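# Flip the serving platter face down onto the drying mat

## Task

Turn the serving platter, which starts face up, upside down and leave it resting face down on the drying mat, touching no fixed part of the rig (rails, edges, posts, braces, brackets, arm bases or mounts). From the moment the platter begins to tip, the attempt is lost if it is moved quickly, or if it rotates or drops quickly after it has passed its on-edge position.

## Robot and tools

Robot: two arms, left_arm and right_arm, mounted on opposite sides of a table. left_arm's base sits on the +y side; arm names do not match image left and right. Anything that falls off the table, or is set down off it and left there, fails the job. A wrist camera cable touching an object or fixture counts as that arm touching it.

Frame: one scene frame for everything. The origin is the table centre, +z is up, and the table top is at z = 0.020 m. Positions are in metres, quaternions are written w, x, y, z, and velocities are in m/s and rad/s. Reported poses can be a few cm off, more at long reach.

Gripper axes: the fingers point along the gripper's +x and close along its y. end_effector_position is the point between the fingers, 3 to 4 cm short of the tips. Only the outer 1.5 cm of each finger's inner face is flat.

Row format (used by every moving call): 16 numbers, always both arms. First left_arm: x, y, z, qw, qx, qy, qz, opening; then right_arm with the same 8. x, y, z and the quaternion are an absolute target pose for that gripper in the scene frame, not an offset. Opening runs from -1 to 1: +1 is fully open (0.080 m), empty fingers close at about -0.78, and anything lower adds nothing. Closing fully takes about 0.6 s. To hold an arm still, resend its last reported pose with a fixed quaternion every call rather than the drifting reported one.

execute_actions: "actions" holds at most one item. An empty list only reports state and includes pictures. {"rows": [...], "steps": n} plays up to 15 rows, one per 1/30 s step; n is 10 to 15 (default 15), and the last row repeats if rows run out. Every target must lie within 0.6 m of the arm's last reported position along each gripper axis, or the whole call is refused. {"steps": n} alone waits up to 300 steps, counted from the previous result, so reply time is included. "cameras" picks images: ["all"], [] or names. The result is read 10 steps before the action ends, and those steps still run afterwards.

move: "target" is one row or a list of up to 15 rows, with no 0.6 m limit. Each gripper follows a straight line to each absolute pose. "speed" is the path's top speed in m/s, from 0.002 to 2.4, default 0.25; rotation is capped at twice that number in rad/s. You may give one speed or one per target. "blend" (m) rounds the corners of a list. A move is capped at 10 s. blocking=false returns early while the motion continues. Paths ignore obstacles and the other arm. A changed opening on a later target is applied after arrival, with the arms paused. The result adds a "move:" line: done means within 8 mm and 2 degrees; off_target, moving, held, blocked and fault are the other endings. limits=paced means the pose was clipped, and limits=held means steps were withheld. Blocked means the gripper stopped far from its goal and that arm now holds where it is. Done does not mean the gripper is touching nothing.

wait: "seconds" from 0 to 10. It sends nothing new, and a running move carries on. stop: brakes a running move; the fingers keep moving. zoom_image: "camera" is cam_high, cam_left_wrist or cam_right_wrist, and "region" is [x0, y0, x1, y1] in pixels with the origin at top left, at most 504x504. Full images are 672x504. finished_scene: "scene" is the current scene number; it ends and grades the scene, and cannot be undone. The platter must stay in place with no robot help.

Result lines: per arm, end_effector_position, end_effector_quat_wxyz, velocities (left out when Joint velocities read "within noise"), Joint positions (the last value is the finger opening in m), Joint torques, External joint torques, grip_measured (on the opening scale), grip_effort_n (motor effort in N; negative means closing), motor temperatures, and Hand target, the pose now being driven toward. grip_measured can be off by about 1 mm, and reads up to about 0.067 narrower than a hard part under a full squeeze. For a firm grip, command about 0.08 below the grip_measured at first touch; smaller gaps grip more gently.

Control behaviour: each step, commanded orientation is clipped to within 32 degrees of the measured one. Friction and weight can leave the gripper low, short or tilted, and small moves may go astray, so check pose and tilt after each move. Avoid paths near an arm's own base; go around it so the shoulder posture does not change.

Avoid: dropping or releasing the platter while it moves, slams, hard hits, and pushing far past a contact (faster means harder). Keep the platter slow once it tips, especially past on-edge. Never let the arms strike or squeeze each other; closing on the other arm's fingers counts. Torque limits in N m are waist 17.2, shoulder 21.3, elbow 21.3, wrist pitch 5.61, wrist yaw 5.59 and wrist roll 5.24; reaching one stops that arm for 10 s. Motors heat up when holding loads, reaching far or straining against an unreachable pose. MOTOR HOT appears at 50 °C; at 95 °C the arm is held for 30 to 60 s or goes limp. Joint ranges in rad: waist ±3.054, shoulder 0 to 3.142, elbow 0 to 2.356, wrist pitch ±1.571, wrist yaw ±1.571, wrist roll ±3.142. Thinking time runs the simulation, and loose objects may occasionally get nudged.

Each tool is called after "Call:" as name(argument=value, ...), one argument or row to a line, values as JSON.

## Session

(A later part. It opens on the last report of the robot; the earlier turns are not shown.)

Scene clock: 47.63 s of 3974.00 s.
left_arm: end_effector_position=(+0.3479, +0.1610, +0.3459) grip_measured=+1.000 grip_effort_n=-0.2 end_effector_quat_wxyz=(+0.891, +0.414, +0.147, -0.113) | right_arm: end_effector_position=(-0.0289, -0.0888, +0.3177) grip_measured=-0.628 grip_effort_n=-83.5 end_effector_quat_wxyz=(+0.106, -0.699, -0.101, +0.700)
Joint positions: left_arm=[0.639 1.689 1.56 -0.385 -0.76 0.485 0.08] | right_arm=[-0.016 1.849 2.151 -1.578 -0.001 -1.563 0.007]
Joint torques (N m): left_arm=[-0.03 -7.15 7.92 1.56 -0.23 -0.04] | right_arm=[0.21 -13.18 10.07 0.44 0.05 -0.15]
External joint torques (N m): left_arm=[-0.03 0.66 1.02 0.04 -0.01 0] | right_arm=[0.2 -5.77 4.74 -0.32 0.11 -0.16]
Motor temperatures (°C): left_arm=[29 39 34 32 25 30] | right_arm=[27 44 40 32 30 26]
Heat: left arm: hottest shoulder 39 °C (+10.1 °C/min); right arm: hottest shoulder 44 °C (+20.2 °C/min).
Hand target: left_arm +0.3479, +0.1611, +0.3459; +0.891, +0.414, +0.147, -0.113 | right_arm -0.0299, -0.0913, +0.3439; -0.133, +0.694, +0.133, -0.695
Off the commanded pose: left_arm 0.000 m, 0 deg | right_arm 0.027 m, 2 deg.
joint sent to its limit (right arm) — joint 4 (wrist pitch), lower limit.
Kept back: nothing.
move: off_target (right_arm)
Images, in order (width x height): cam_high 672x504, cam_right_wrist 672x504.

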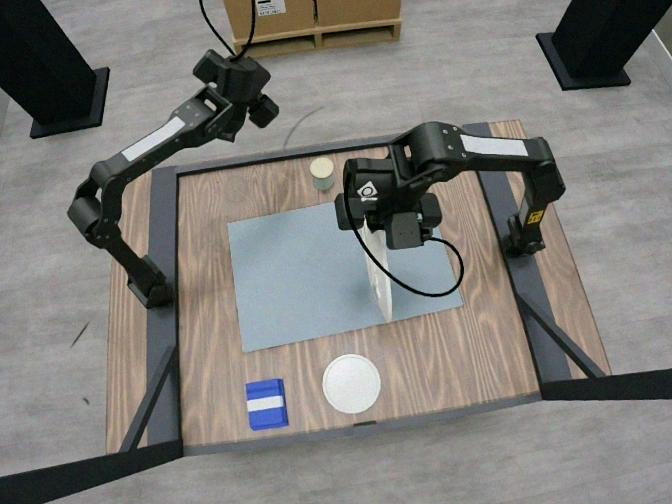

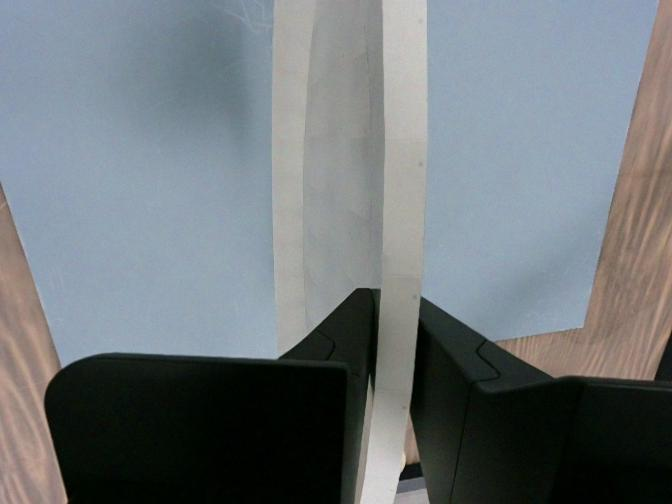

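Call:
move(
  target=[
    [0.3479,0.1610,0.3459,0.891,0.414,0.147,-0.113,1,-0.045,-0.04,0.335,0.1228,-0.6964,-0.1228,0.6964,-0.9],
    [0.3479,0.1610,0.3459,0.891,0.414,0.147,-0.113,1,-0.048,0.0,0.315,0.183,-0.683,-0.183,0.683,-0.9],
  ],
  speed=0.06,
  cameras=["cam_right_wrist","cam_high"],
)

Call:
move(
  target=[
    [0.3479,0.1610,0.3459,0.891,0.414,0.147,-0.113,1,-0.048,0.0,0.26,0.183,-0.683,-0.183,0.683,-0.9],
  ],
  speed=0.03,
  cameras=["cam_right_wrist","cam_high"],
)

Scene clock: 51.37 s of 3974.00 s.
left_arm: end_effector_position=(+0.3479, +0.1610, +0.3459) grip_measured=+1.000 grip_effort_n=-0.2 end_effector_quat_wxyz=(+0.891, +0.414, +0.147, -0.113) | right_arm: end_effector_position=(-0.0473, +0.0019, +0.2774) grip_measured=-0.628 grip_effort_n=-83.5 end_effector_quat_wxyz=(+0.145, -0.692, -0.147, +0.692)
Joint positions: left_arm=[0.639 1.689 1.56 -0.385 -0.76 0.485 0.08] | right_arm=[0.03 2.059 2.233 -1.329 0.018 -1.531 0.007]
Joint torques (N m): left_arm=[-0.02 -7.15 7.93 1.56 -0.23 -0.04] | right_arm=[0.2 -19.17 7.44 2.08 0.17 0.11]
External joint torques (N m): left_arm=[0 0.6 1.07 0.04 -0.02 0] | right_arm=[0.2 -9.69 1.57 1.13 0.21 0.09]
Heat: left arm: hottest shoulder 39 °C (+9.3 °C/min); right arm: hottest shoulder 46 °C (+21.0 °C/min).
Hand target: left_arm +0.3479, +0.1611, +0.3459; +0.891, +0.414, +0.147, -0.113 | right_arm -0.0479, -0.0016, +0.3145; -0.183, +0.683, +0.183, -0.683
Off the commanded pose: left_arm 0.000 m, 0 deg | right_arm 0.038 m, 6 deg.
Kept back: nothing.
move: off_target (right_arm)
Images, in order (width x height): cam_high 672x504, cam_right_wrist 672x504.

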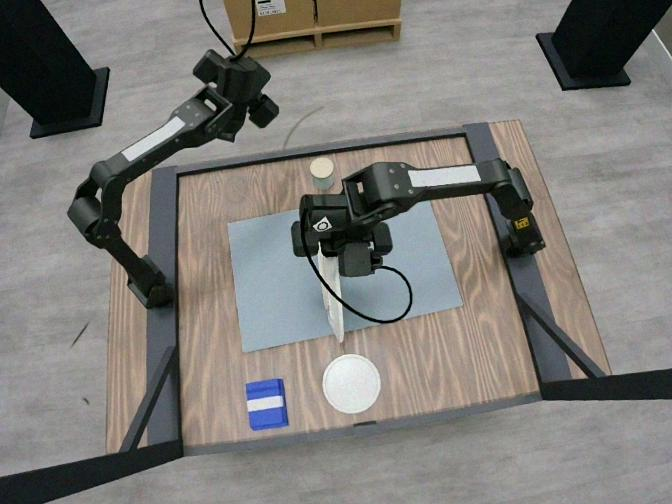

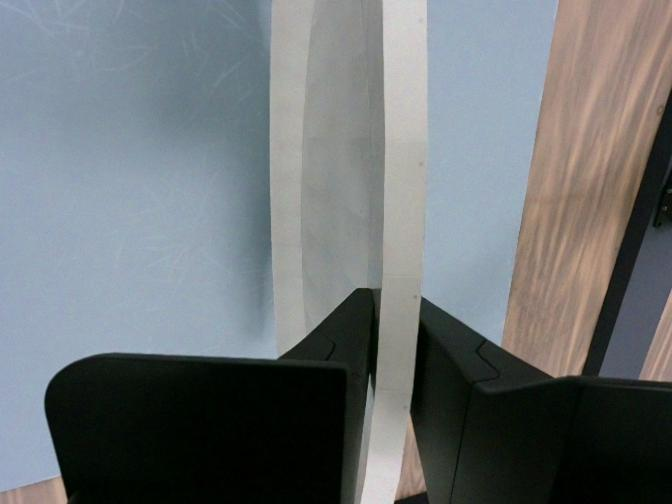

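Scene clock: 53.40 s of 3974.00 s.
left_arm: end_effector_position=(+0.3479, +0.1610, +0.3459) grip_measured=+1.000 grip_effort_n=-0.2 end_effector_quat_wxyz=(+0.891, +0.414, +0.147, -0.113) | right_arm: end_effector_position=(-0.0470, -0.0037, +0.2599) grip_measured=-0.628 grip_effort_n=-83.5 end_effector_quat_wxyz=(+0.176, -0.684, -0.176, +0.685)
Joint positions: left_arm=[0.639 1.689 1.56 -0.385 -0.76 0.485 0.08] | right_arm=[0.03 1.907 1.903 -1.064 0.021 -1.53 0.007]
Joint torques (N m): left_arm=[-0.02 -7.14 7.92 1.56 -0.22 -0.04] | right_arm=[-0.02 -10.8 4.34 2.54 0.07 0.11]
External joint torques (N m): left_arm=[0.02 0.66 1.04 0.05 -0.01 0] | right_arm=[-0.03 -1.87 -2.05 1.44 0.1 0.08]
Heat: left arm: hottest shoulder 39 °C (+9.0 °C/min); right arm: hottest shoulder 46 °C (+20.2 °C/min).
Hand target: left_arm +0.3479, +0.1611, +0.3459; +0.891, +0.414, +0.147, -0.113 | right_arm -0.0480, -0.0001, +0.2601; -0.183, +0.683, +0.183, -0.683
Off the commanded pose: left_arm 0.000 m, 0 deg | right_arm 0.004 m, 1 deg.
Kept back: nothing.
move: done
Images, in order (width x height): cam_high 672x504, cam_right_wrist 672x504.

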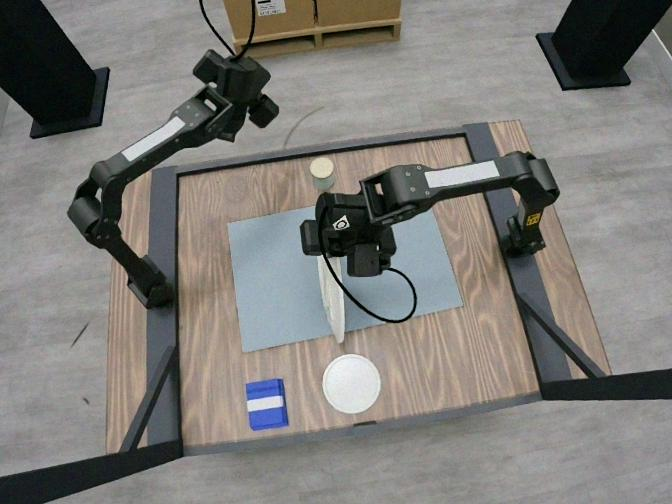

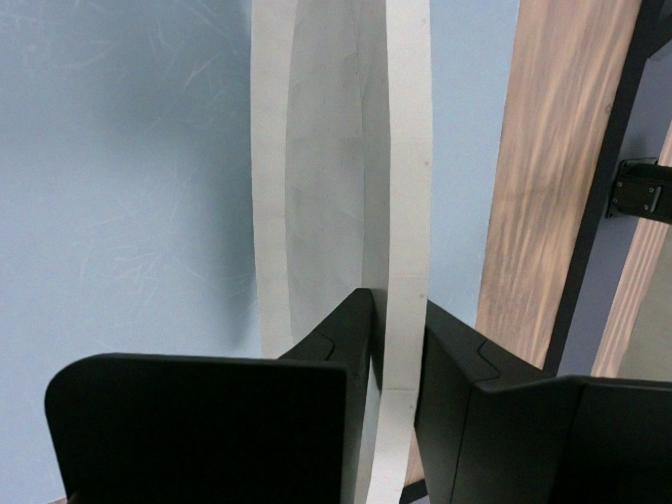

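Call:
move(
  target=[
    [0.3479,0.1610,0.3459,0.891,0.414,0.147,-0.113,1,-0.046,0.0,0.305,0.183,-0.683,-0.183,0.683,-0.9],
    [0.3479,0.1610,0.3459,0.891,0.414,0.147,-0.113,1,-0.012,0.0,0.308,0.183,-0.683,-0.183,0.683,-0.9],
    [0.3479,0.1610,0.3459,0.891,0.414,0.147,-0.113,1,-0.012,0.0,0.26,0.183,-0.683,-0.183,0.683,-0.9],
  ],
  speed=0.04,
  cameras=["cam_right_wrist","cam_high"],
)

Scene clock: 57.80 s of 3974.00 s.
left_arm: end_effector_position=(+0.3479, +0.1610, +0.3459) grip_measured=+1.000 grip_effort_n=-0.2 end_effector_quat_wxyz=(+0.891, +0.414, +0.147, -0.113) | right_arm: end_effector_position=(-0.0136, -0.0053, +0.2605) grip_measured=-0.620 grip_effort_n=-83.5 end_effector_quat_wxyz=(+0.175, -0.685, -0.174, +0.685) end_effector_velocity=(+0.002, +0.001, -0.001) end_effector_angular_velocity=(+0.012, -0.010, +0.000)
Joint positions: left_arm=[0.639 1.689 1.56 -0.385 -0.76 0.485 0.08] | right_arm=[-0.056 1.903 1.902 -1.07 -0.02 -1.605 0.007]
Joint velocities: left_arm=[within noise] | right_arm=[-0.002 -0.007 -0.017 0.022 0.007 -0.007 0.001]
Joint torques (N m): left_arm=[-0.03 -7.17 7.93 1.56 -0.22 -0.04] | right_arm=[-0.38 -10.26 4.36 2.95 -0.07 -0.14]
External joint torques (N m): left_arm=[-0.06 0.61 1.04 0.04 -0.01 0] | right_arm=[-0.46 -1.31 -2.01 1.88 0 -0.17]
Heat: left arm: hottest shoulder 39 °C (+8.3 °C/min); right arm: hottest shoulder 47 °C (+19.7 °C/min).
Hand target: left_arm +0.3479, +0.1611, +0.3459; +0.891, +0.414, +0.147, -0.113 | right_arm -0.0120, -0.0001, +0.2601; -0.183, +0.683, +0.183, -0.683
Off the commanded pose: left_arm 0.000 m, 0 deg | right_arm 0.006 m, 1 deg.
Kept back: nothing.
move: done
Images, in order (width x height): cam_high 672x504, cam_right_wrist 672x504.

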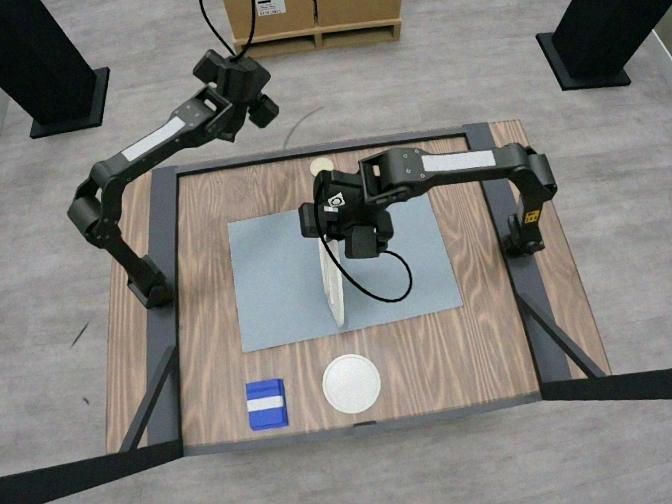

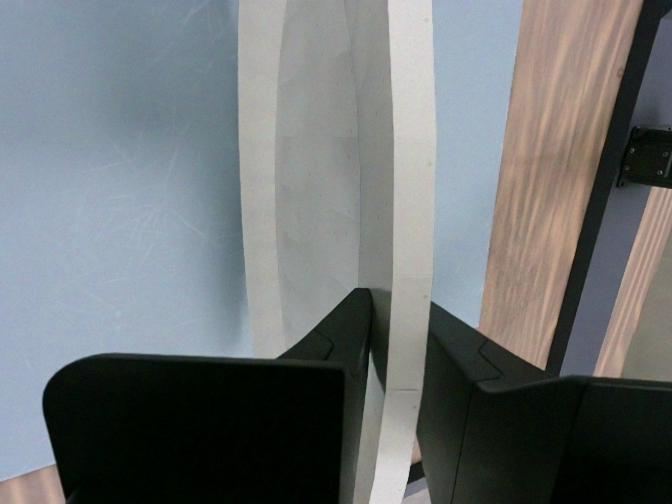

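Call:
move(
  target=[
    [0.3479,0.1610,0.3459,0.891,0.414,0.147,-0.113,1,-0.01,-0.04,0.245,0.183,-0.683,-0.183,0.683,-0.85],
    [0.3479,0.1610,0.3459,0.891,0.414,0.147,-0.113,1,-0.008,-0.068,0.218,0.2419,-0.6645,-0.2419,0.6645,-0.8],
  ],
  speed=0.03,
  cameras=["cam_right_wrist","cam_high"],
)

Call:
move(
  target=[
    [0.3479,0.1610,0.3459,0.891,0.414,0.147,-0.113,1,-0.008,-0.095,0.22,0.2706,-0.6533,-0.2706,0.6533,-0.75],
    [0.3479,0.1610,0.3459,0.891,0.414,0.147,-0.113,1,-0.008,-0.118,0.212,0.2706,-0.6533,-0.2706,0.6533,-0.7],
  ],
  speed=0.03,
  cameras=["cam_right_wrist","cam_high"],
)

Scene clock: 63.43 s of 3974.00 s.
left_arm: end_effector_position=(+0.3479, +0.1610, +0.3459) grip_measured=+1.000 grip_effort_n=-0.2 end_effector_quat_wxyz=(+0.891, +0.414, +0.147, -0.113) | right_arm: end_effector_position=(-0.0099, -0.0690, +0.2370) grip_measured=-0.625 grip_effort_n=-83.5 end_effector_quat_wxyz=(+0.255, -0.659, -0.255, +0.660)
Joint positions: left_arm=[0.639 1.689 1.56 -0.385 -0.76 0.485 0.08] | right_arm=[-0.082 1.47 1.203 -0.567 -0.046 -1.619 0.007]
Joint torques (N m): left_arm=[-0.01 -7.15 7.94 1.56 -0.23 -0.03] | right_arm=[-0.42 -3.54 3.03 1.98 -0.07 -0.14]
External joint torques (N m): left_arm=[-0.04 0.7 1.03 0.04 -0.01 0] | right_arm=[-0.42 2.53 -3.84 0.6 0 -0.18]
Heat: left arm: hottest shoulder 39 °C (+7.1 °C/min); right arm: hottest shoulder 45 °C (+17.2 °C/min).
Hand target: left_arm +0.3479, +0.1611, +0.3459; +0.891, +0.414, +0.147, -0.113 | right_arm -0.0082, -0.0688, +0.2182; -0.242, +0.664, +0.242, -0.665
Off the commanded pose: left_arm 0.000 m, 0 deg | right_arm 0.019 m, 2 deg.
Kept back: nothing.
move: off_target (right_arm); target 2's new opening was sent with right_arm's hand 0.019 m and 2 deg from that target
Images, in order (width x height): cam_high 672x504, cam_right_wrist 672x504.

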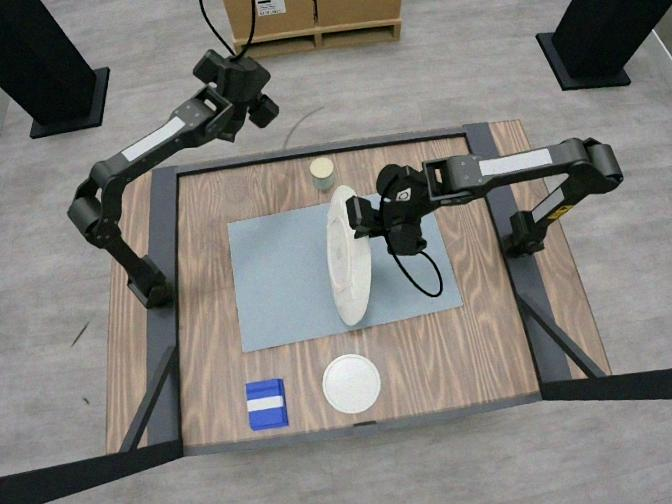

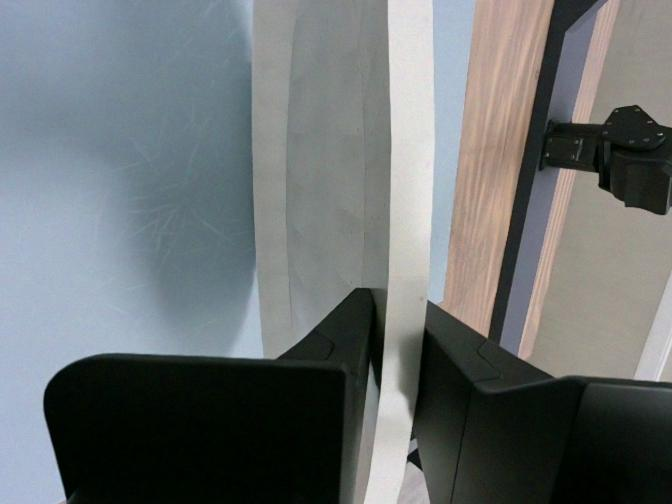

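Scene clock: 66.47 s of 3974.00 s.
left_arm: end_effector_position=(+0.3479, +0.1610, +0.3459) grip_measured=+1.000 grip_effort_n=-0.2 end_effector_quat_wxyz=(+0.891, +0.414, +0.147, -0.113) | right_arm: end_effector_position=(-0.0089, -0.1112, +0.2182) grip_measured=-0.625 grip_effort_n=-83.5 end_effector_quat_wxyz=(+0.278, -0.650, -0.278, +0.650)
Joint positions: left_arm=[0.639 1.689 1.56 -0.385 -0.76 0.485 0.08] | right_arm=[-0.099 1.27 0.928 -0.422 -0.06 -1.628 0.007]
Joint torques (N m): left_arm=[-0.03 -7.15 7.94 1.56 -0.22 -0.03] | right_arm=[-0.68 -6.98 3.94 0.17 -0.11 -0.15]
External joint torques (N m): left_arm=[-0.02 0.63 1.04 0.03 -0.01 0] | right_arm=[-0.71 -2.39 -2.91 -1.25 -0.04 -0.18]
Heat: left arm: hottest shoulder 40 °C (+7.1 °C/min); right arm: hottest shoulder 44 °C (+15.1 °C/min).
Hand target: left_arm +0.3479, +0.1611, +0.3459; +0.891, +0.414, +0.147, -0.113 | right_arm -0.0080, -0.1178, +0.2120; -0.271, +0.653, +0.270, -0.653
Off the commanded pose: left_arm 0.000 m, 0 deg | right_arm 0.009 m, 1 deg.
Kept back: nothing.
move: off_target (right_arm); target 2's new opening was sent with right_arm's hand 0.009 m and 1 deg from that target
Images, in order (width x height): cam_high 672x504, cam_right_wrist 672x504.

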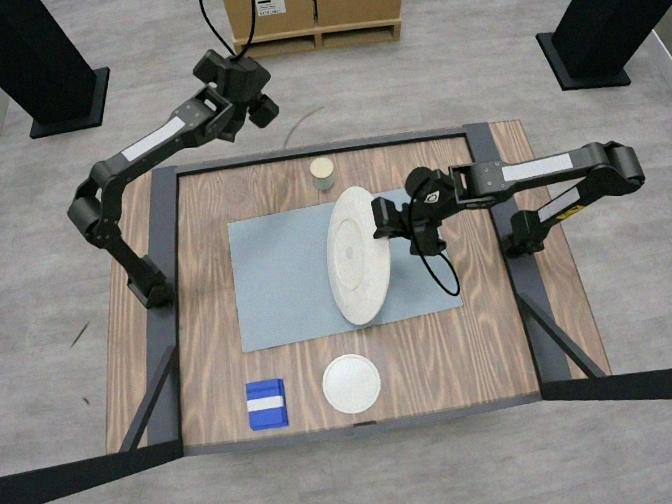

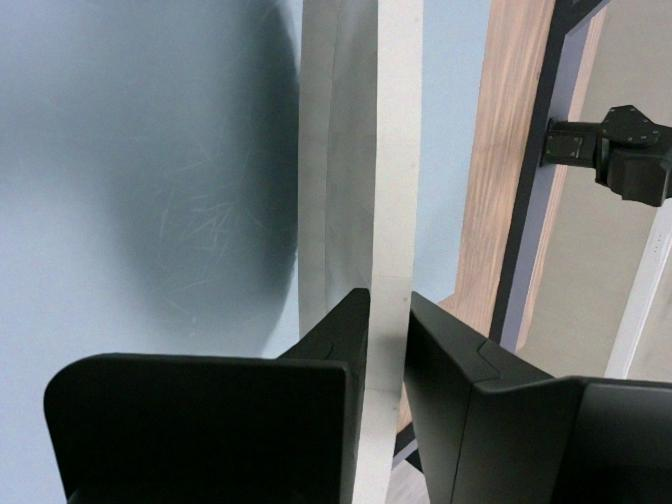

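Call:
move(
  target=[
    [0.3479,0.1610,0.3459,0.891,0.414,0.147,-0.113,1,-0.008,-0.138,0.193,0.2706,-0.6533,-0.2706,0.6533,-0.7],
    [0.3479,0.1610,0.3459,0.891,0.414,0.147,-0.113,1,-0.008,-0.152,0.168,0.2989,-0.6409,-0.2989,0.6409,-0.66],
  ],
  speed=0.025,
  cameras=["cam_right_wrist","cam_high"],
)

Call:
move(
  target=[
    [0.3479,0.1610,0.3459,0.891,0.414,0.147,-0.113,1,-0.008,-0.152,0.168,0.2989,-0.6409,-0.2989,0.6409,-0.6],
    [0.3479,0.1610,0.3459,0.891,0.414,0.147,-0.113,1,-0.008,-0.162,0.15,0.2989,-0.6409,-0.2989,0.6409,-0.56],
  ],
  speed=0.02,
  cameras=["cam_right_wrist","cam_high"],
)

Scene clock: 70.70 s of 3974.00 s.
left_arm: end_effector_position=(+0.3479, +0.1610, +0.3459) grip_measured=+1.000 grip_effort_n=-0.2 end_effector_quat_wxyz=(+0.891, +0.414, +0.147, -0.113) | right_arm: end_effector_position=(-0.0088, -0.1438, +0.1897) grip_measured=-0.607 grip_effort_n=-83.5 end_effector_quat_wxyz=(+0.320, -0.631, -0.321, +0.630)
Joint positions: left_arm=[0.639 1.689 1.56 -0.385 -0.76 0.485 0.08] | right_arm=[-0.119 1.083 0.613 -0.163 -0.083 -1.634 0.008]
Joint torques (N m): left_arm=[-0.02 -7.14 7.93 1.56 -0.22 -0.03] | right_arm=[-0.54 -2.05 2.56 -0.07 0 -0.14]
External joint torques (N m): left_arm=[0.03 0.62 1.09 0.06 -0.02 0] | right_arm=[-0.56 1.17 -4.27 -1.6 0.07 -0.18]
Heat: left arm: hottest shoulder 40 °C (+6.0 °C/min); right arm: hottest shoulder 42 °C (+13.1 °C/min).
Hand target: left_arm +0.3479, +0.1611, +0.3459; +0.891, +0.414, +0.147, -0.113 | right_arm -0.0081, -0.1524, +0.1686; -0.299, +0.641, +0.299, -0.641
Off the commanded pose: left_arm 0.000 m, 0 deg | right_arm 0.023 m, 4 deg.
Kept back: nothing.
move: off_target (right_arm); target 2's new opening was sent with right_arm's hand 0.023 m and 4 deg from that target
Images, in order (width x height): cam_high 672x504, cam_right_wrist 672x504.

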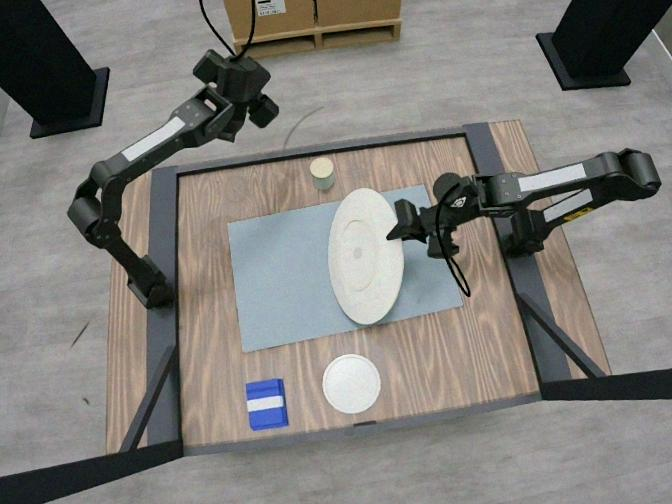

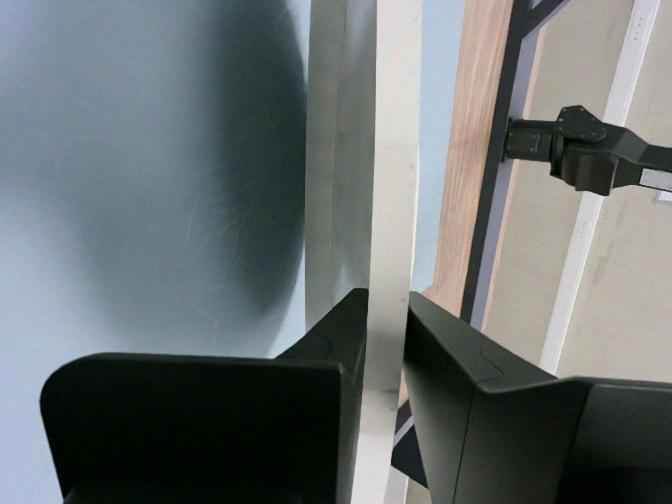

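Scene clock: 73.17 s of 3974.00 s.
left_arm: end_effector_position=(+0.3479, +0.1610, +0.3459) grip_measured=+1.000 grip_effort_n=0.2 end_effector_quat_wxyz=(+0.891, +0.414, +0.147, -0.113) | right_arm: end_effector_position=(-0.0084, -0.1541, +0.1756) grip_measured=-0.552 grip_effort_n=-38.8 end_effector_quat_wxyz=(+0.323, -0.629, -0.325, +0.627)
Joint positions: left_arm=[0.639 1.689 1.56 -0.385 -0.76 0.485 0.08] | right_arm=[-0.126 1.044 0.528 -0.104 -0.089 -1.639 0.01]
Joint torques (N m): left_arm=[-0.03 -7.16 7.94 1.56 -0.23 -0.03] | right_arm=[-0.33 -0.15 2.5 0.02 0.02 -0.1]
External joint torques (N m): left_arm=[-0.01 0.64 1.06 0.05 -0.02 0] | right_arm=[-0.35 2.79 -4.36 -1.54 0.09 -0.15]
Heat: left arm: hottest shoulder 40 °C (+6.1 °C/min); right arm: hottest shoulder 41 °C (+11.2 °C/min).
Hand target: left_arm +0.3479, +0.1611, +0.3459; +0.891, +0.414, +0.147, -0.113 | right_arm -0.0082, -0.1630, +0.1510; -0.299, +0.641, +0.299, -0.641
Off the commanded pose: left_arm 0.000 m, 0 deg | right_arm 0.027 m, 5 deg.
Kept back: nothing.
move: off_target (right_arm); target 2's new opening was sent with right_arm's hand 0.030 m and 5 deg from that target
Images, in order (width x height): cam_high 672x504, cam_right_wrist 672x504.

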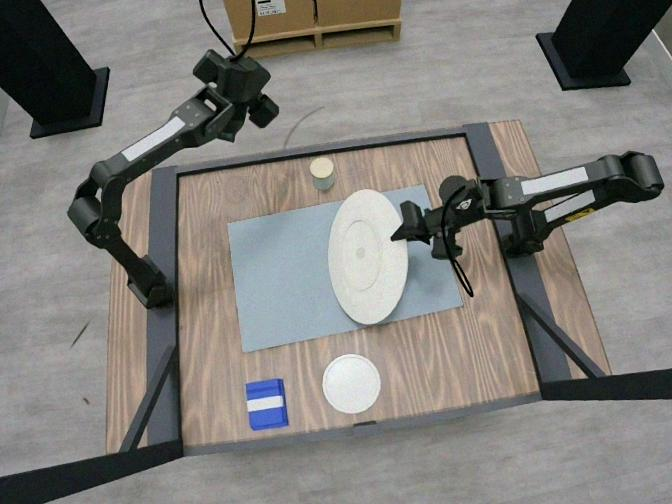

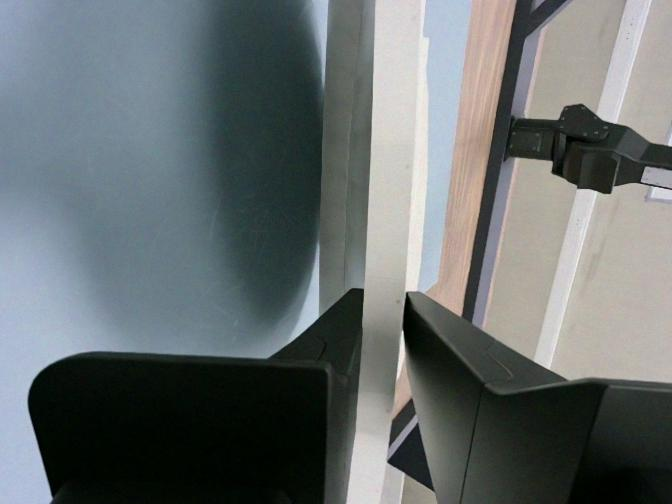

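Call:
move(
  target=[
    [0.3479,0.1610,0.3459,0.891,0.414,0.147,-0.113,1,-0.008,-0.164,0.15,0.2989,-0.6409,-0.2989,0.6409,-0.5],
    [0.3479,0.1610,0.3459,0.891,0.414,0.147,-0.113,1,-0.008,-0.17,0.14,0.2989,-0.6409,-0.2989,0.6409,-0.38],
  ],
  speed=0.02,
  cameras=["cam_right_wrist"],
)

Call:
move(
  target=[
    [0.3479,0.1610,0.3459,0.891,0.414,0.147,-0.113,1,-0.008,-0.174,0.135,0.2989,-0.6409,-0.2989,0.6409,-0.2],
    [0.3479,0.1610,0.3459,0.891,0.414,0.147,-0.113,1,-0.008,-0.178,0.12,0.2989,-0.6409,-0.2989,0.6409,0.0],
  ],
  speed=0.02,
  cameras=["cam_right_wrist","cam_high"],
)

Scene clock: 75.63 s of 3974.00 s.
left_arm: end_effector_position=(+0.3479, +0.1610, +0.3459) grip_measured=+1.000 grip_effort_n=-0.2 end_effector_quat_wxyz=(+0.891, +0.414, +0.147, -0.113) | right_arm: end_effector_position=(-0.0071, -0.1685, +0.1527) grip_measured=-0.378 grip_effort_n=-15.1 end_effector_quat_wxyz=(+0.311, -0.637, -0.309, +0.634)
Joint positions: left_arm=[0.639 1.689 1.56 -0.385 -0.76 0.485 0.08] | right_arm=[-0.137 1.024 0.457 -0.099 -0.091 -1.645 0.018]
Joint torques (N m): left_arm=[-0.02 -7.14 7.94 1.56 -0.22 -0.04] | right_arm=[0.18 0.2 4.05 1.73 -0.06 -0.07]
External joint torques (N m): left_arm=[-0.01 0.68 1.04 0.04 -0.01 0] | right_arm=[0.15 2.9 -2.68 0.21 0.02 -0.11]
Heat: left arm: hottest shoulder 40 °C (+5.0 °C/min); right arm: hottest shoulder 40 °C (+10.1 °C/min).
Hand target: left_arm +0.3479, +0.1611, +0.3459; +0.891, +0.414, +0.147, -0.113 | right_arm -0.0081, -0.1707, +0.1403; -0.299, +0.641, +0.299, -0.641
Off the commanded pose: left_arm 0.000 m, 0 deg | right_arm 0.013 m, 2 deg.
Kept back: nothing.
move: off_target (right_arm); target 2's new opening was sent with right_arm's hand 0.024 m and 4 deg from that target
Images, in order (width x height): cam_right_wrist 672x504.

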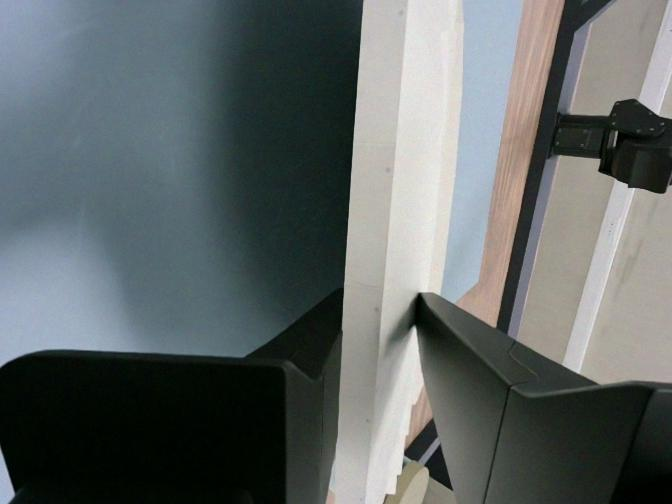

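Scene clock: 77.83 s of 3974.00 s.
left_arm: end_effector_position=(+0.3479, +0.1610, +0.3459) grip_measured=+1.000 grip_effort_n=-0.2 end_effector_quat_wxyz=(+0.891, +0.414, +0.147, -0.113) | right_arm: end_effector_position=(-0.0078, -0.1821, +0.1139) grip_measured=-0.002 grip_effort_n=5.8 end_effector_quat_wxyz=(+0.293, -0.645, -0.288, +0.645)
Joint positions: left_arm=[0.639 1.689 1.56 -0.385 -0.76 0.485 0.08] | right_arm=[-0.141 1.065 0.352 -0.015 -0.091 -1.648 0.035]
Joint torques (N m): left_arm=[-0.03 -7.16 7.93 1.56 -0.23 -0.03] | right_arm=[-0.04 -3.68 5.9 2.19 -0.2 -0.04]
External joint torques (N m): left_arm=[-0.02 0.6 1.07 0.04 -0.01 0] | right_arm=[-0.05 -1.07 -0.43 0.74 -0.13 -0.08]
Heat: left arm: hottest shoulder 40 °C (+5.0 °C/min); right arm: hottest shoulder 40 °C (+10.0 °C/min).
Hand target: left_arm +0.3479, +0.1611, +0.3459; +0.891, +0.414, +0.147, -0.113 | right_arm -0.0080, -0.1781, +0.1201; -0.299, +0.641, +0.299, -0.641
Off the commanded pose: left_arm 0.000 m, 0 deg | right_arm 0.007 m, 2 deg.
Kept back: nothing.
move: done
Images, in order (width x height): cam_high 672x504, cam_right_wrist 672x504.

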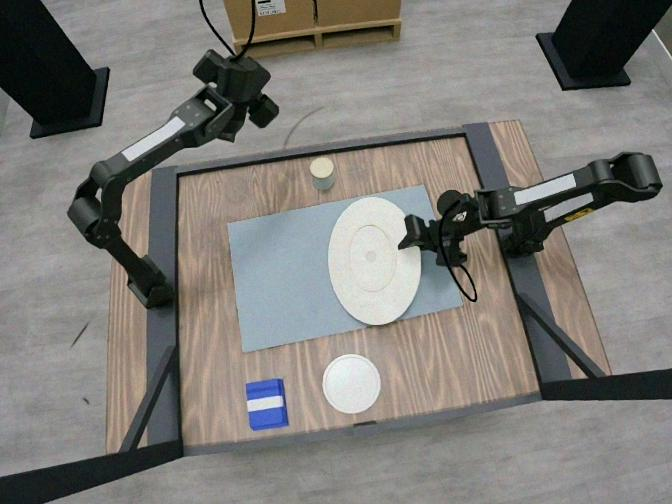

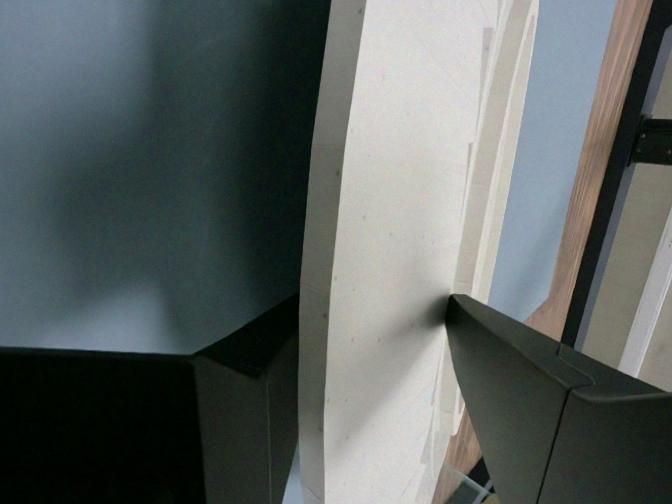

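Lovely. Lower further.

Call:
move(
  target=[
    [0.3479,0.1610,0.3459,0.891,0.414,0.147,-0.113,1,-0.008,-0.185,0.105,0.2706,-0.6533,-0.2706,0.6533,0.2],
    [0.3479,0.1610,0.3459,0.891,0.414,0.147,-0.113,1,-0.008,-0.185,0.088,0.2419,-0.6645,-0.2419,0.6645,0.4],
  ],
  speed=0.03,
)

Call:
move(
  target=[
    [0.3479,0.1610,0.3459,0.891,0.414,0.147,-0.113,1,-0.008,-0.215,0.08,0.23,-0.6686,-0.23,0.6686,0.4],
    [0.3479,0.1610,0.3459,0.891,0.414,0.147,-0.113,1,-0.008,-0.24,0.085,0.23,-0.6686,-0.23,0.6686,0.4],
  ],
  speed=0.03,
  cameras=["cam_right_wrist","cam_high"],
)

Scene clock: 82.30 s of 3974.00 s.
left_arm: end_effector_position=(+0.3479, +0.1610, +0.3459) grip_measured=+1.000 grip_effort_n=-0.2 end_effector_quat_wxyz=(+0.891, +0.414, +0.147, -0.113) | right_arm: end_effector_position=(-0.0087, -0.2007, +0.0709) grip_measured=+0.397 grip_effort_n=10.9 end_effector_quat_wxyz=(+0.224, -0.669, -0.217, +0.674)
Joint positions: left_arm=[0.639 1.689 1.56 -0.385 -0.76 0.485 0.08] | right_arm=[-0.137 1.196 0.361 -0.106 -0.075 -1.657 0.053]
Joint torques (N m): left_arm=[-0.03 -7.15 7.94 1.56 -0.22 -0.03] | right_arm=[0.08 -4.97 8.43 2.17 -0.07 -0.08]
External joint torques (N m): left_arm=[-0.02 0.72 1 0.03 -0.01 0] | right_arm=[0.07 -2.06 2.69 0.95 0.01 -0.11]
Motor temperatures (°C): left_arm=[29 40 36 32 25 30] | right_arm=[27 38 36 34 30 26]
Heat: left arm: hottest shoulder 40 °C (+4.0 °C/min); right arm: hottest shoulder 38 °C (+6.1 °C/min).
Hand target: left_arm +0.3479, +0.1611, +0.3459; +0.891, +0.414, +0.147, -0.113 | right_arm -0.0081, -0.1859, +0.0884; -0.242, +0.664, +0.242, -0.664
Off the commanded pose: left_arm 0.000 m, 0 deg | right_arm 0.023 m, 4 deg.
Kept back: nothing.
move: off_target (right_arm); target 2's new opening was sent with right_arm's hand 0.026 m and 4 deg from that target

Scene clock: 84.47 s of 3974.00 s.
left_arm: end_effector_position=(+0.3479, +0.1610, +0.3459) grip_measured=+1.000 grip_effort_n=-0.2 end_effector_quat_wxyz=(+0.891, +0.414, +0.147, -0.113) | right_arm: end_effector_position=(-0.0071, -0.2364, +0.0888) grip_measured=+0.398 grip_effort_n=10.0 end_effector_quat_wxyz=(+0.234, -0.670, -0.232, +0.666)
Joint positions: left_arm=[0.639 1.689 1.56 -0.385 -0.76 0.485 0.08] | right_arm=[-0.174 0.892 0.295 -0.308 -0.092 -1.695 0.053]
Joint torques (N m): left_arm=[-0.02 -7.15 7.94 1.56 -0.23 -0.03] | right_arm=[-0.43 -2.6 3.89 0.97 -0.24 -0.11]
External joint torques (N m): left_arm=[0 0.61 1.09 0.06 -0.02 0] | right_arm=[-0.44 -1.03 -2.56 -0.32 -0.16 -0.14]
Heat: left arm: hottest shoulder 40 °C (+4.0 °C/min); right arm: hottest shoulder 38 °C (+5.0 °C/min).
Hand target: left_arm +0.3479, +0.1611, +0.3459; +0.891, +0.414, +0.147, -0.113 | right_arm -0.0080, -0.2399, +0.0849; -0.230, +0.669, +0.230, -0.669
Off the commanded pose: left_arm 0.000 m, 0 deg | right_arm 0.005 m, 1 deg.
Kept back: nothing.
move: done
Images, in order (width x height): cam_high 672x504, cam_right_wrist 672x504.

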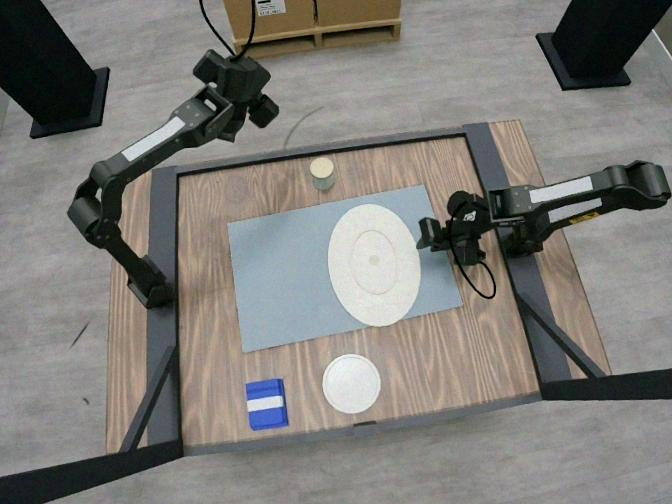

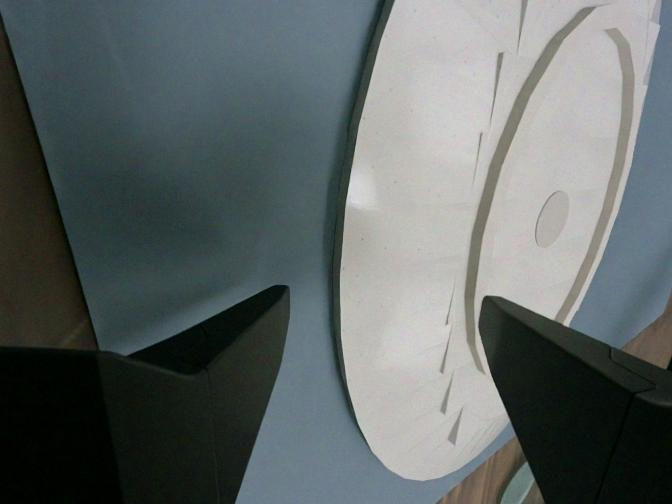

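Call:
move(
  target=[
    [0.3479,0.1610,0.3459,0.891,0.414,0.147,-0.113,1,-0.05,-0.24,0.17,0.1826,-0.683,-0.1826,0.683,-0.7],
    [0.3479,0.1610,0.3459,0.891,0.414,0.147,-0.113,1,-0.225,-0.108,0.17,0.1228,-0.6964,-0.1228,0.6964,-0.7],
    [0.3479,0.1610,0.3459,0.891,0.414,0.147,-0.113,1,-0.225,-0.108,0.085,0.1228,-0.6964,-0.1228,0.6964,-0.7],
  ],
  speed=0.15,
  cameras=["cam_right_wrist","cam_high"],
)

Scene clock: 89.13 s of 3974.00 s.
left_arm: end_effector_position=(+0.3479, +0.1610, +0.3459) grip_measured=+1.000 grip_effort_n=-0.2 end_effector_quat_wxyz=(+0.891, +0.414, +0.147, -0.113) | right_arm: end_effector_position=(-0.2262, -0.1053, +0.0913) grip_measured=-0.697 grip_effort_n=-17.9 end_effector_quat_wxyz=(+0.127, -0.692, -0.127, +0.699)
Joint positions: left_arm=[0.639 1.689 1.56 -0.385 -0.76 0.485 0.08] | right_arm=[0.56 1.902 1.273 -0.629 0.187 -1.025 0.004]
Joint torques (N m): left_arm=[-0.03 -7.14 7.94 1.56 -0.22 -0.03] | right_arm=[0.25 -8.97 3.59 0.82 0.12 0.05]
External joint torques (N m): left_arm=[0.03 0.64 1.05 0.04 -0.02 0] | right_arm=[0.23 -0.5 -2.38 -0.04 0.05 0.04]
Heat: left arm: hottest shoulder 40 °C (+3.0 °C/min); right arm: hottest shoulder 37 °C (+0.0 °C/min).
Hand target: left_arm +0.3479, +0.1611, +0.3459; +0.891, +0.414, +0.147, -0.113 | right_arm -0.2250, -0.1081, +0.0851; -0.123, +0.696, +0.123, -0.696
Off the commanded pose: left_arm 0.000 m, 0 deg | right_arm 0.007 m, 1 deg.
Kept back: nothing.
move: done
Images, in order (width x height): cam_high 672x504, cam_right_wrist 672x504.

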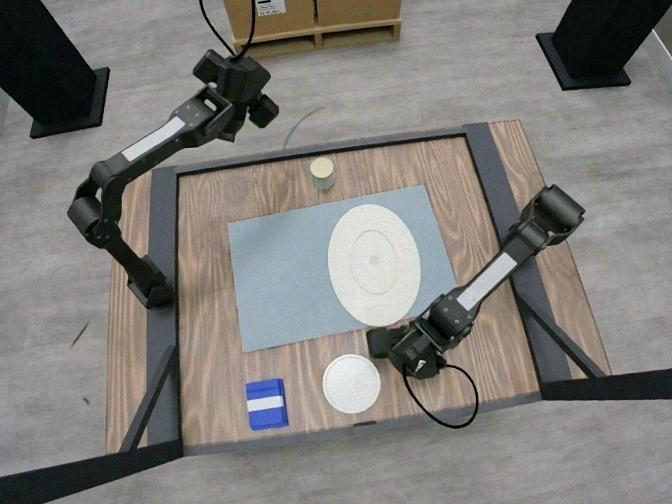

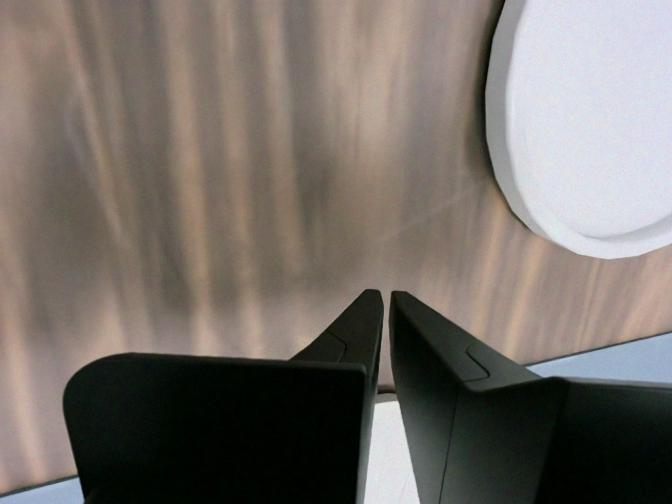

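Call:
move(
  target=[
    [0.3479,0.1610,0.3459,0.891,0.414,0.147,-0.113,1,-0.225,-0.108,0.067,0.1228,-0.6964,-0.1228,0.6964,-0.7],
    [0.3479,0.1610,0.3459,0.891,0.414,0.147,-0.113,1,-0.197,-0.108,0.067,0.1228,-0.6964,-0.1228,0.6964,-0.7],
  ],
  speed=0.03,
  cameras=["cam_right_wrist","cam_high"],
)

Scene clock: 91.57 s of 3974.00 s.
left_arm: end_effector_position=(+0.3479, +0.1610, +0.3459) grip_measured=+1.000 grip_effort_n=-0.2 end_effector_quat_wxyz=(+0.891, +0.414, +0.147, -0.113) | right_arm: end_effector_position=(-0.1982, -0.1058, +0.0661) grip_measured=-0.697 grip_effort_n=-17.9 end_effector_quat_wxyz=(+0.124, -0.699, -0.122, +0.694)
Joint positions: left_arm=[0.639 1.689 1.56 -0.385 -0.76 0.485 0.08] | right_arm=[0.496 1.902 1.164 -0.529 0.175 -1.084 0.004]
Joint torques (N m): left_arm=[-0.03 -7.14 7.93 1.56 -0.23 -0.04] | right_arm=[-0.34 -11.28 3.4 0.85 -0.16 -0.09]
External joint torques (N m): left_arm=[-0.01 0.75 0.99 0.04 -0.01 0] | right_arm=[-0.28 -3.12 -2.24 0.03 -0.23 -0.11]
Heat: left arm: hottest shoulder 40 °C (+3.0 °C/min); right arm: hottest shoulder 38 °C (+1.0 °C/min).
Hand target: left_arm +0.3479, +0.1611, +0.3459; +0.891, +0.414, +0.147, -0.113 | right_arm -0.1971, -0.1080, +0.0670; -0.123, +0.696, +0.123, -0.696
Off the commanded pose: left_arm 0.000 m, 0 deg | right_arm 0.003 m, 0 deg.
Kept back: nothing.
move: done
Images, in order (width x height): cam_high 672x504, cam_right_wrist 672x504.

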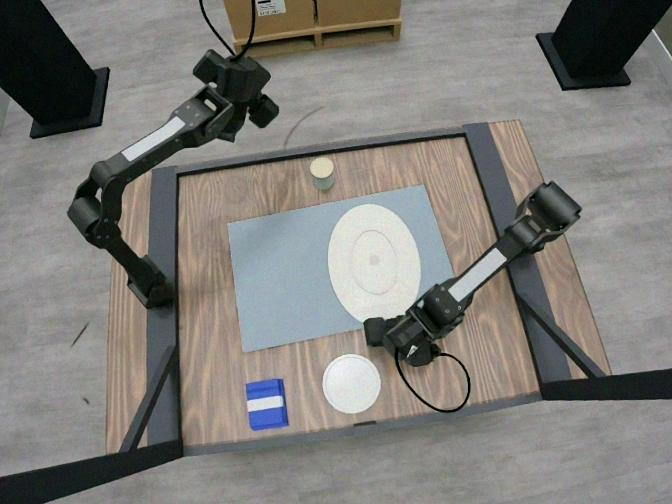

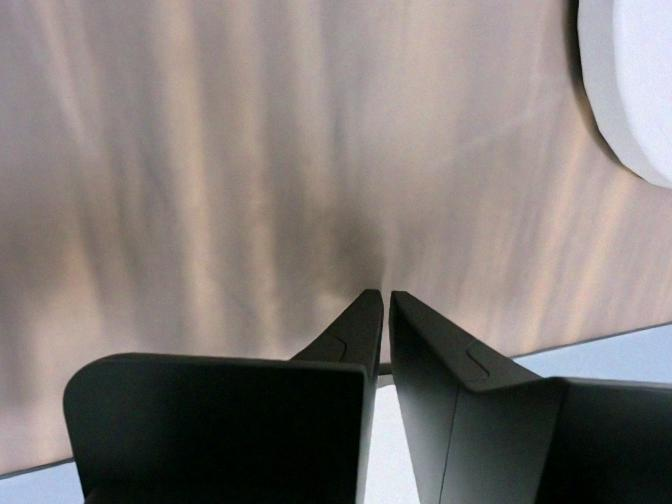

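Not moved yet; about at contact. Push on ~2 cm.

Call:
move(
  target=[
    [0.3479,0.1610,0.3459,0.891,0.414,0.147,-0.113,1,-0.175,-0.105,0.067,0.1228,-0.6964,-0.1228,0.6964,-0.7],
  ],
  speed=0.03,
  cameras=["cam_right_wrist","cam_high"],
)

Scene clock: 92.80 s of 3974.00 s.
left_arm: end_effector_position=(+0.3479, +0.1610, +0.3459) grip_measured=+1.000 grip_effort_n=-0.2 end_effector_quat_wxyz=(+0.891, +0.414, +0.147, -0.113) | right_arm: end_effector_position=(-0.1776, -0.1030, +0.0664) grip_measured=-0.697 grip_effort_n=-17.9 end_effector_quat_wxyz=(+0.123, -0.697, -0.123, +0.695)
Joint positions: left_arm=[0.639 1.689 1.56 -0.385 -0.76 0.485 0.08] | right_arm=[0.437 1.874 1.127 -0.508 0.153 -1.143 0.004]
Joint torques (N m): left_arm=[-0.01 -7.14 7.92 1.56 -0.22 -0.04] | right_arm=[-0.67 -10.75 3.32 0.74 -0.04 -0.1]
External joint torques (N m): left_arm=[0 0.74 0.95 0.02 -0.01 0] | right_arm=[-0.65 -2.83 -2.31 -0.09 -0.09 -0.12]
Heat: left arm: hottest shoulder 40 °C (+3.0 °C/min); right arm: hottest shoulder 38 °C (+1.0 °C/min).
Hand target: left_arm +0.3479, +0.1611, +0.3459; +0.891, +0.414, +0.147, -0.113 | right_arm -0.1751, -0.1050, +0.0670; -0.123, +0.696, +0.123, -0.696
Off the commanded pose: left_arm 0.000 m, 0 deg | right_arm 0.003 m, 0 deg.
Kept back: nothing.
move: done
Images, in order (width x height): cam_high 672x504, cam_right_wrist 672x504.

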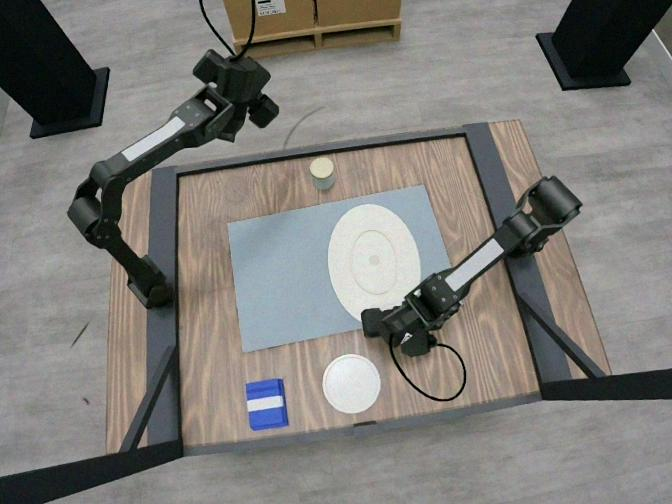

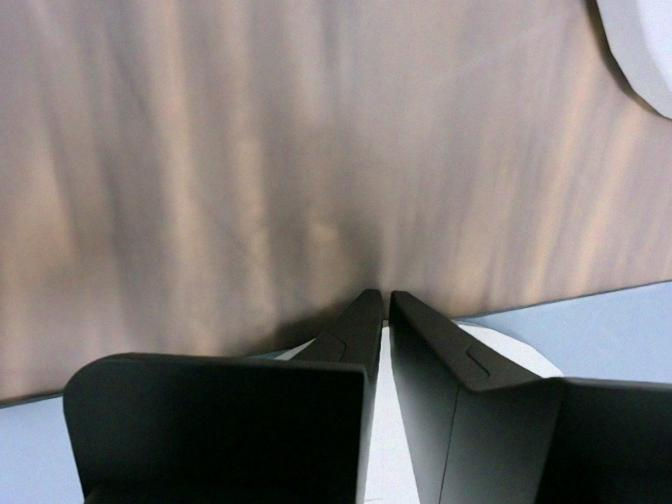

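Call:
move(
  target=[
    [0.3479,0.1610,0.3459,0.891,0.414,0.147,-0.113,1,-0.155,-0.1,0.064,0.1228,-0.6964,-0.1228,0.6964,-0.7],
  ],
  speed=0.03,
  cameras=["cam_right_wrist","cam_high"],
)

Scene clock: 94.00 s of 3974.00 s.
left_arm: end_effector_position=(+0.3479, +0.1610, +0.3459) grip_measured=+1.000 grip_effort_n=-0.2 end_effector_quat_wxyz=(+0.891, +0.414, +0.147, -0.113) | right_arm: end_effector_position=(-0.1720, -0.1018, +0.0658) grip_measured=-0.697 grip_effort_n=-17.9 end_effector_quat_wxyz=(+0.112, -0.685, -0.132, +0.708)
Joint positions: left_arm=[0.639 1.689 1.56 -0.385 -0.76 0.485 0.08] | right_arm=[0.404 1.861 1.105 -0.482 0.104 -1.199 0.004]
Joint torques (N m): left_arm=[-0.02 -7.13 7.93 1.56 -0.22 -0.04] | right_arm=[-2.41 -10.2 2.98 0.66 0.89 -0.13]
External joint torques (N m): left_arm=[-0.01 0.76 0.99 0.03 -0.01 0] | right_arm=[-2.46 -2.38 -2.64 -0.19 0.88 -0.15]
Heat: left arm: hottest shoulder 40 °C (+3.0 °C/min); right arm: hottest shoulder 38 °C (+0.0 °C/min).
Hand target: left_arm +0.3479, +0.1611, +0.3459; +0.891, +0.414, +0.147, -0.113 | right_arm -0.1554, -0.1003, +0.0640; -0.123, +0.696, +0.123, -0.696
Off the commanded pose: left_arm 0.000 m, 0 deg | right_arm 0.017 m, 3 deg.
Kept back: nothing.
move: off_target (right_arm)
Images, in order (width x height): cam_high 672x504, cam_right_wrist 672x504.

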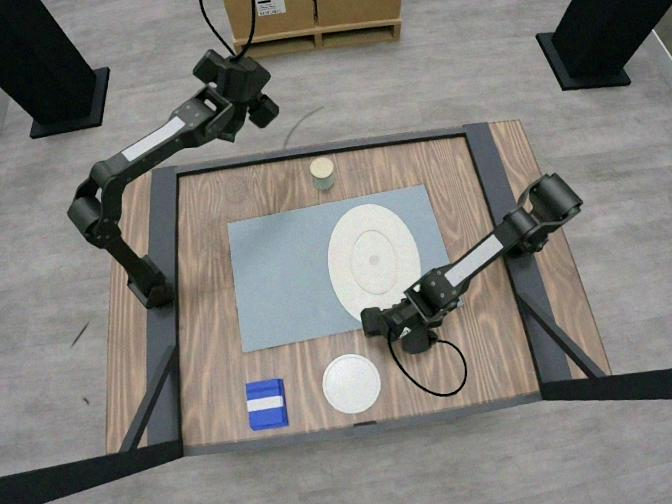

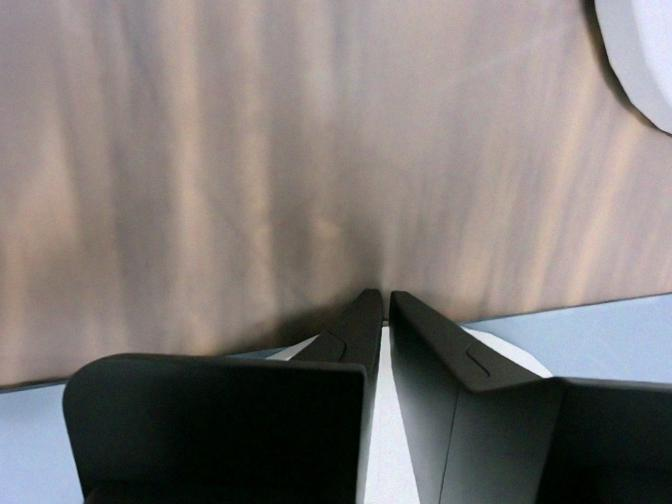

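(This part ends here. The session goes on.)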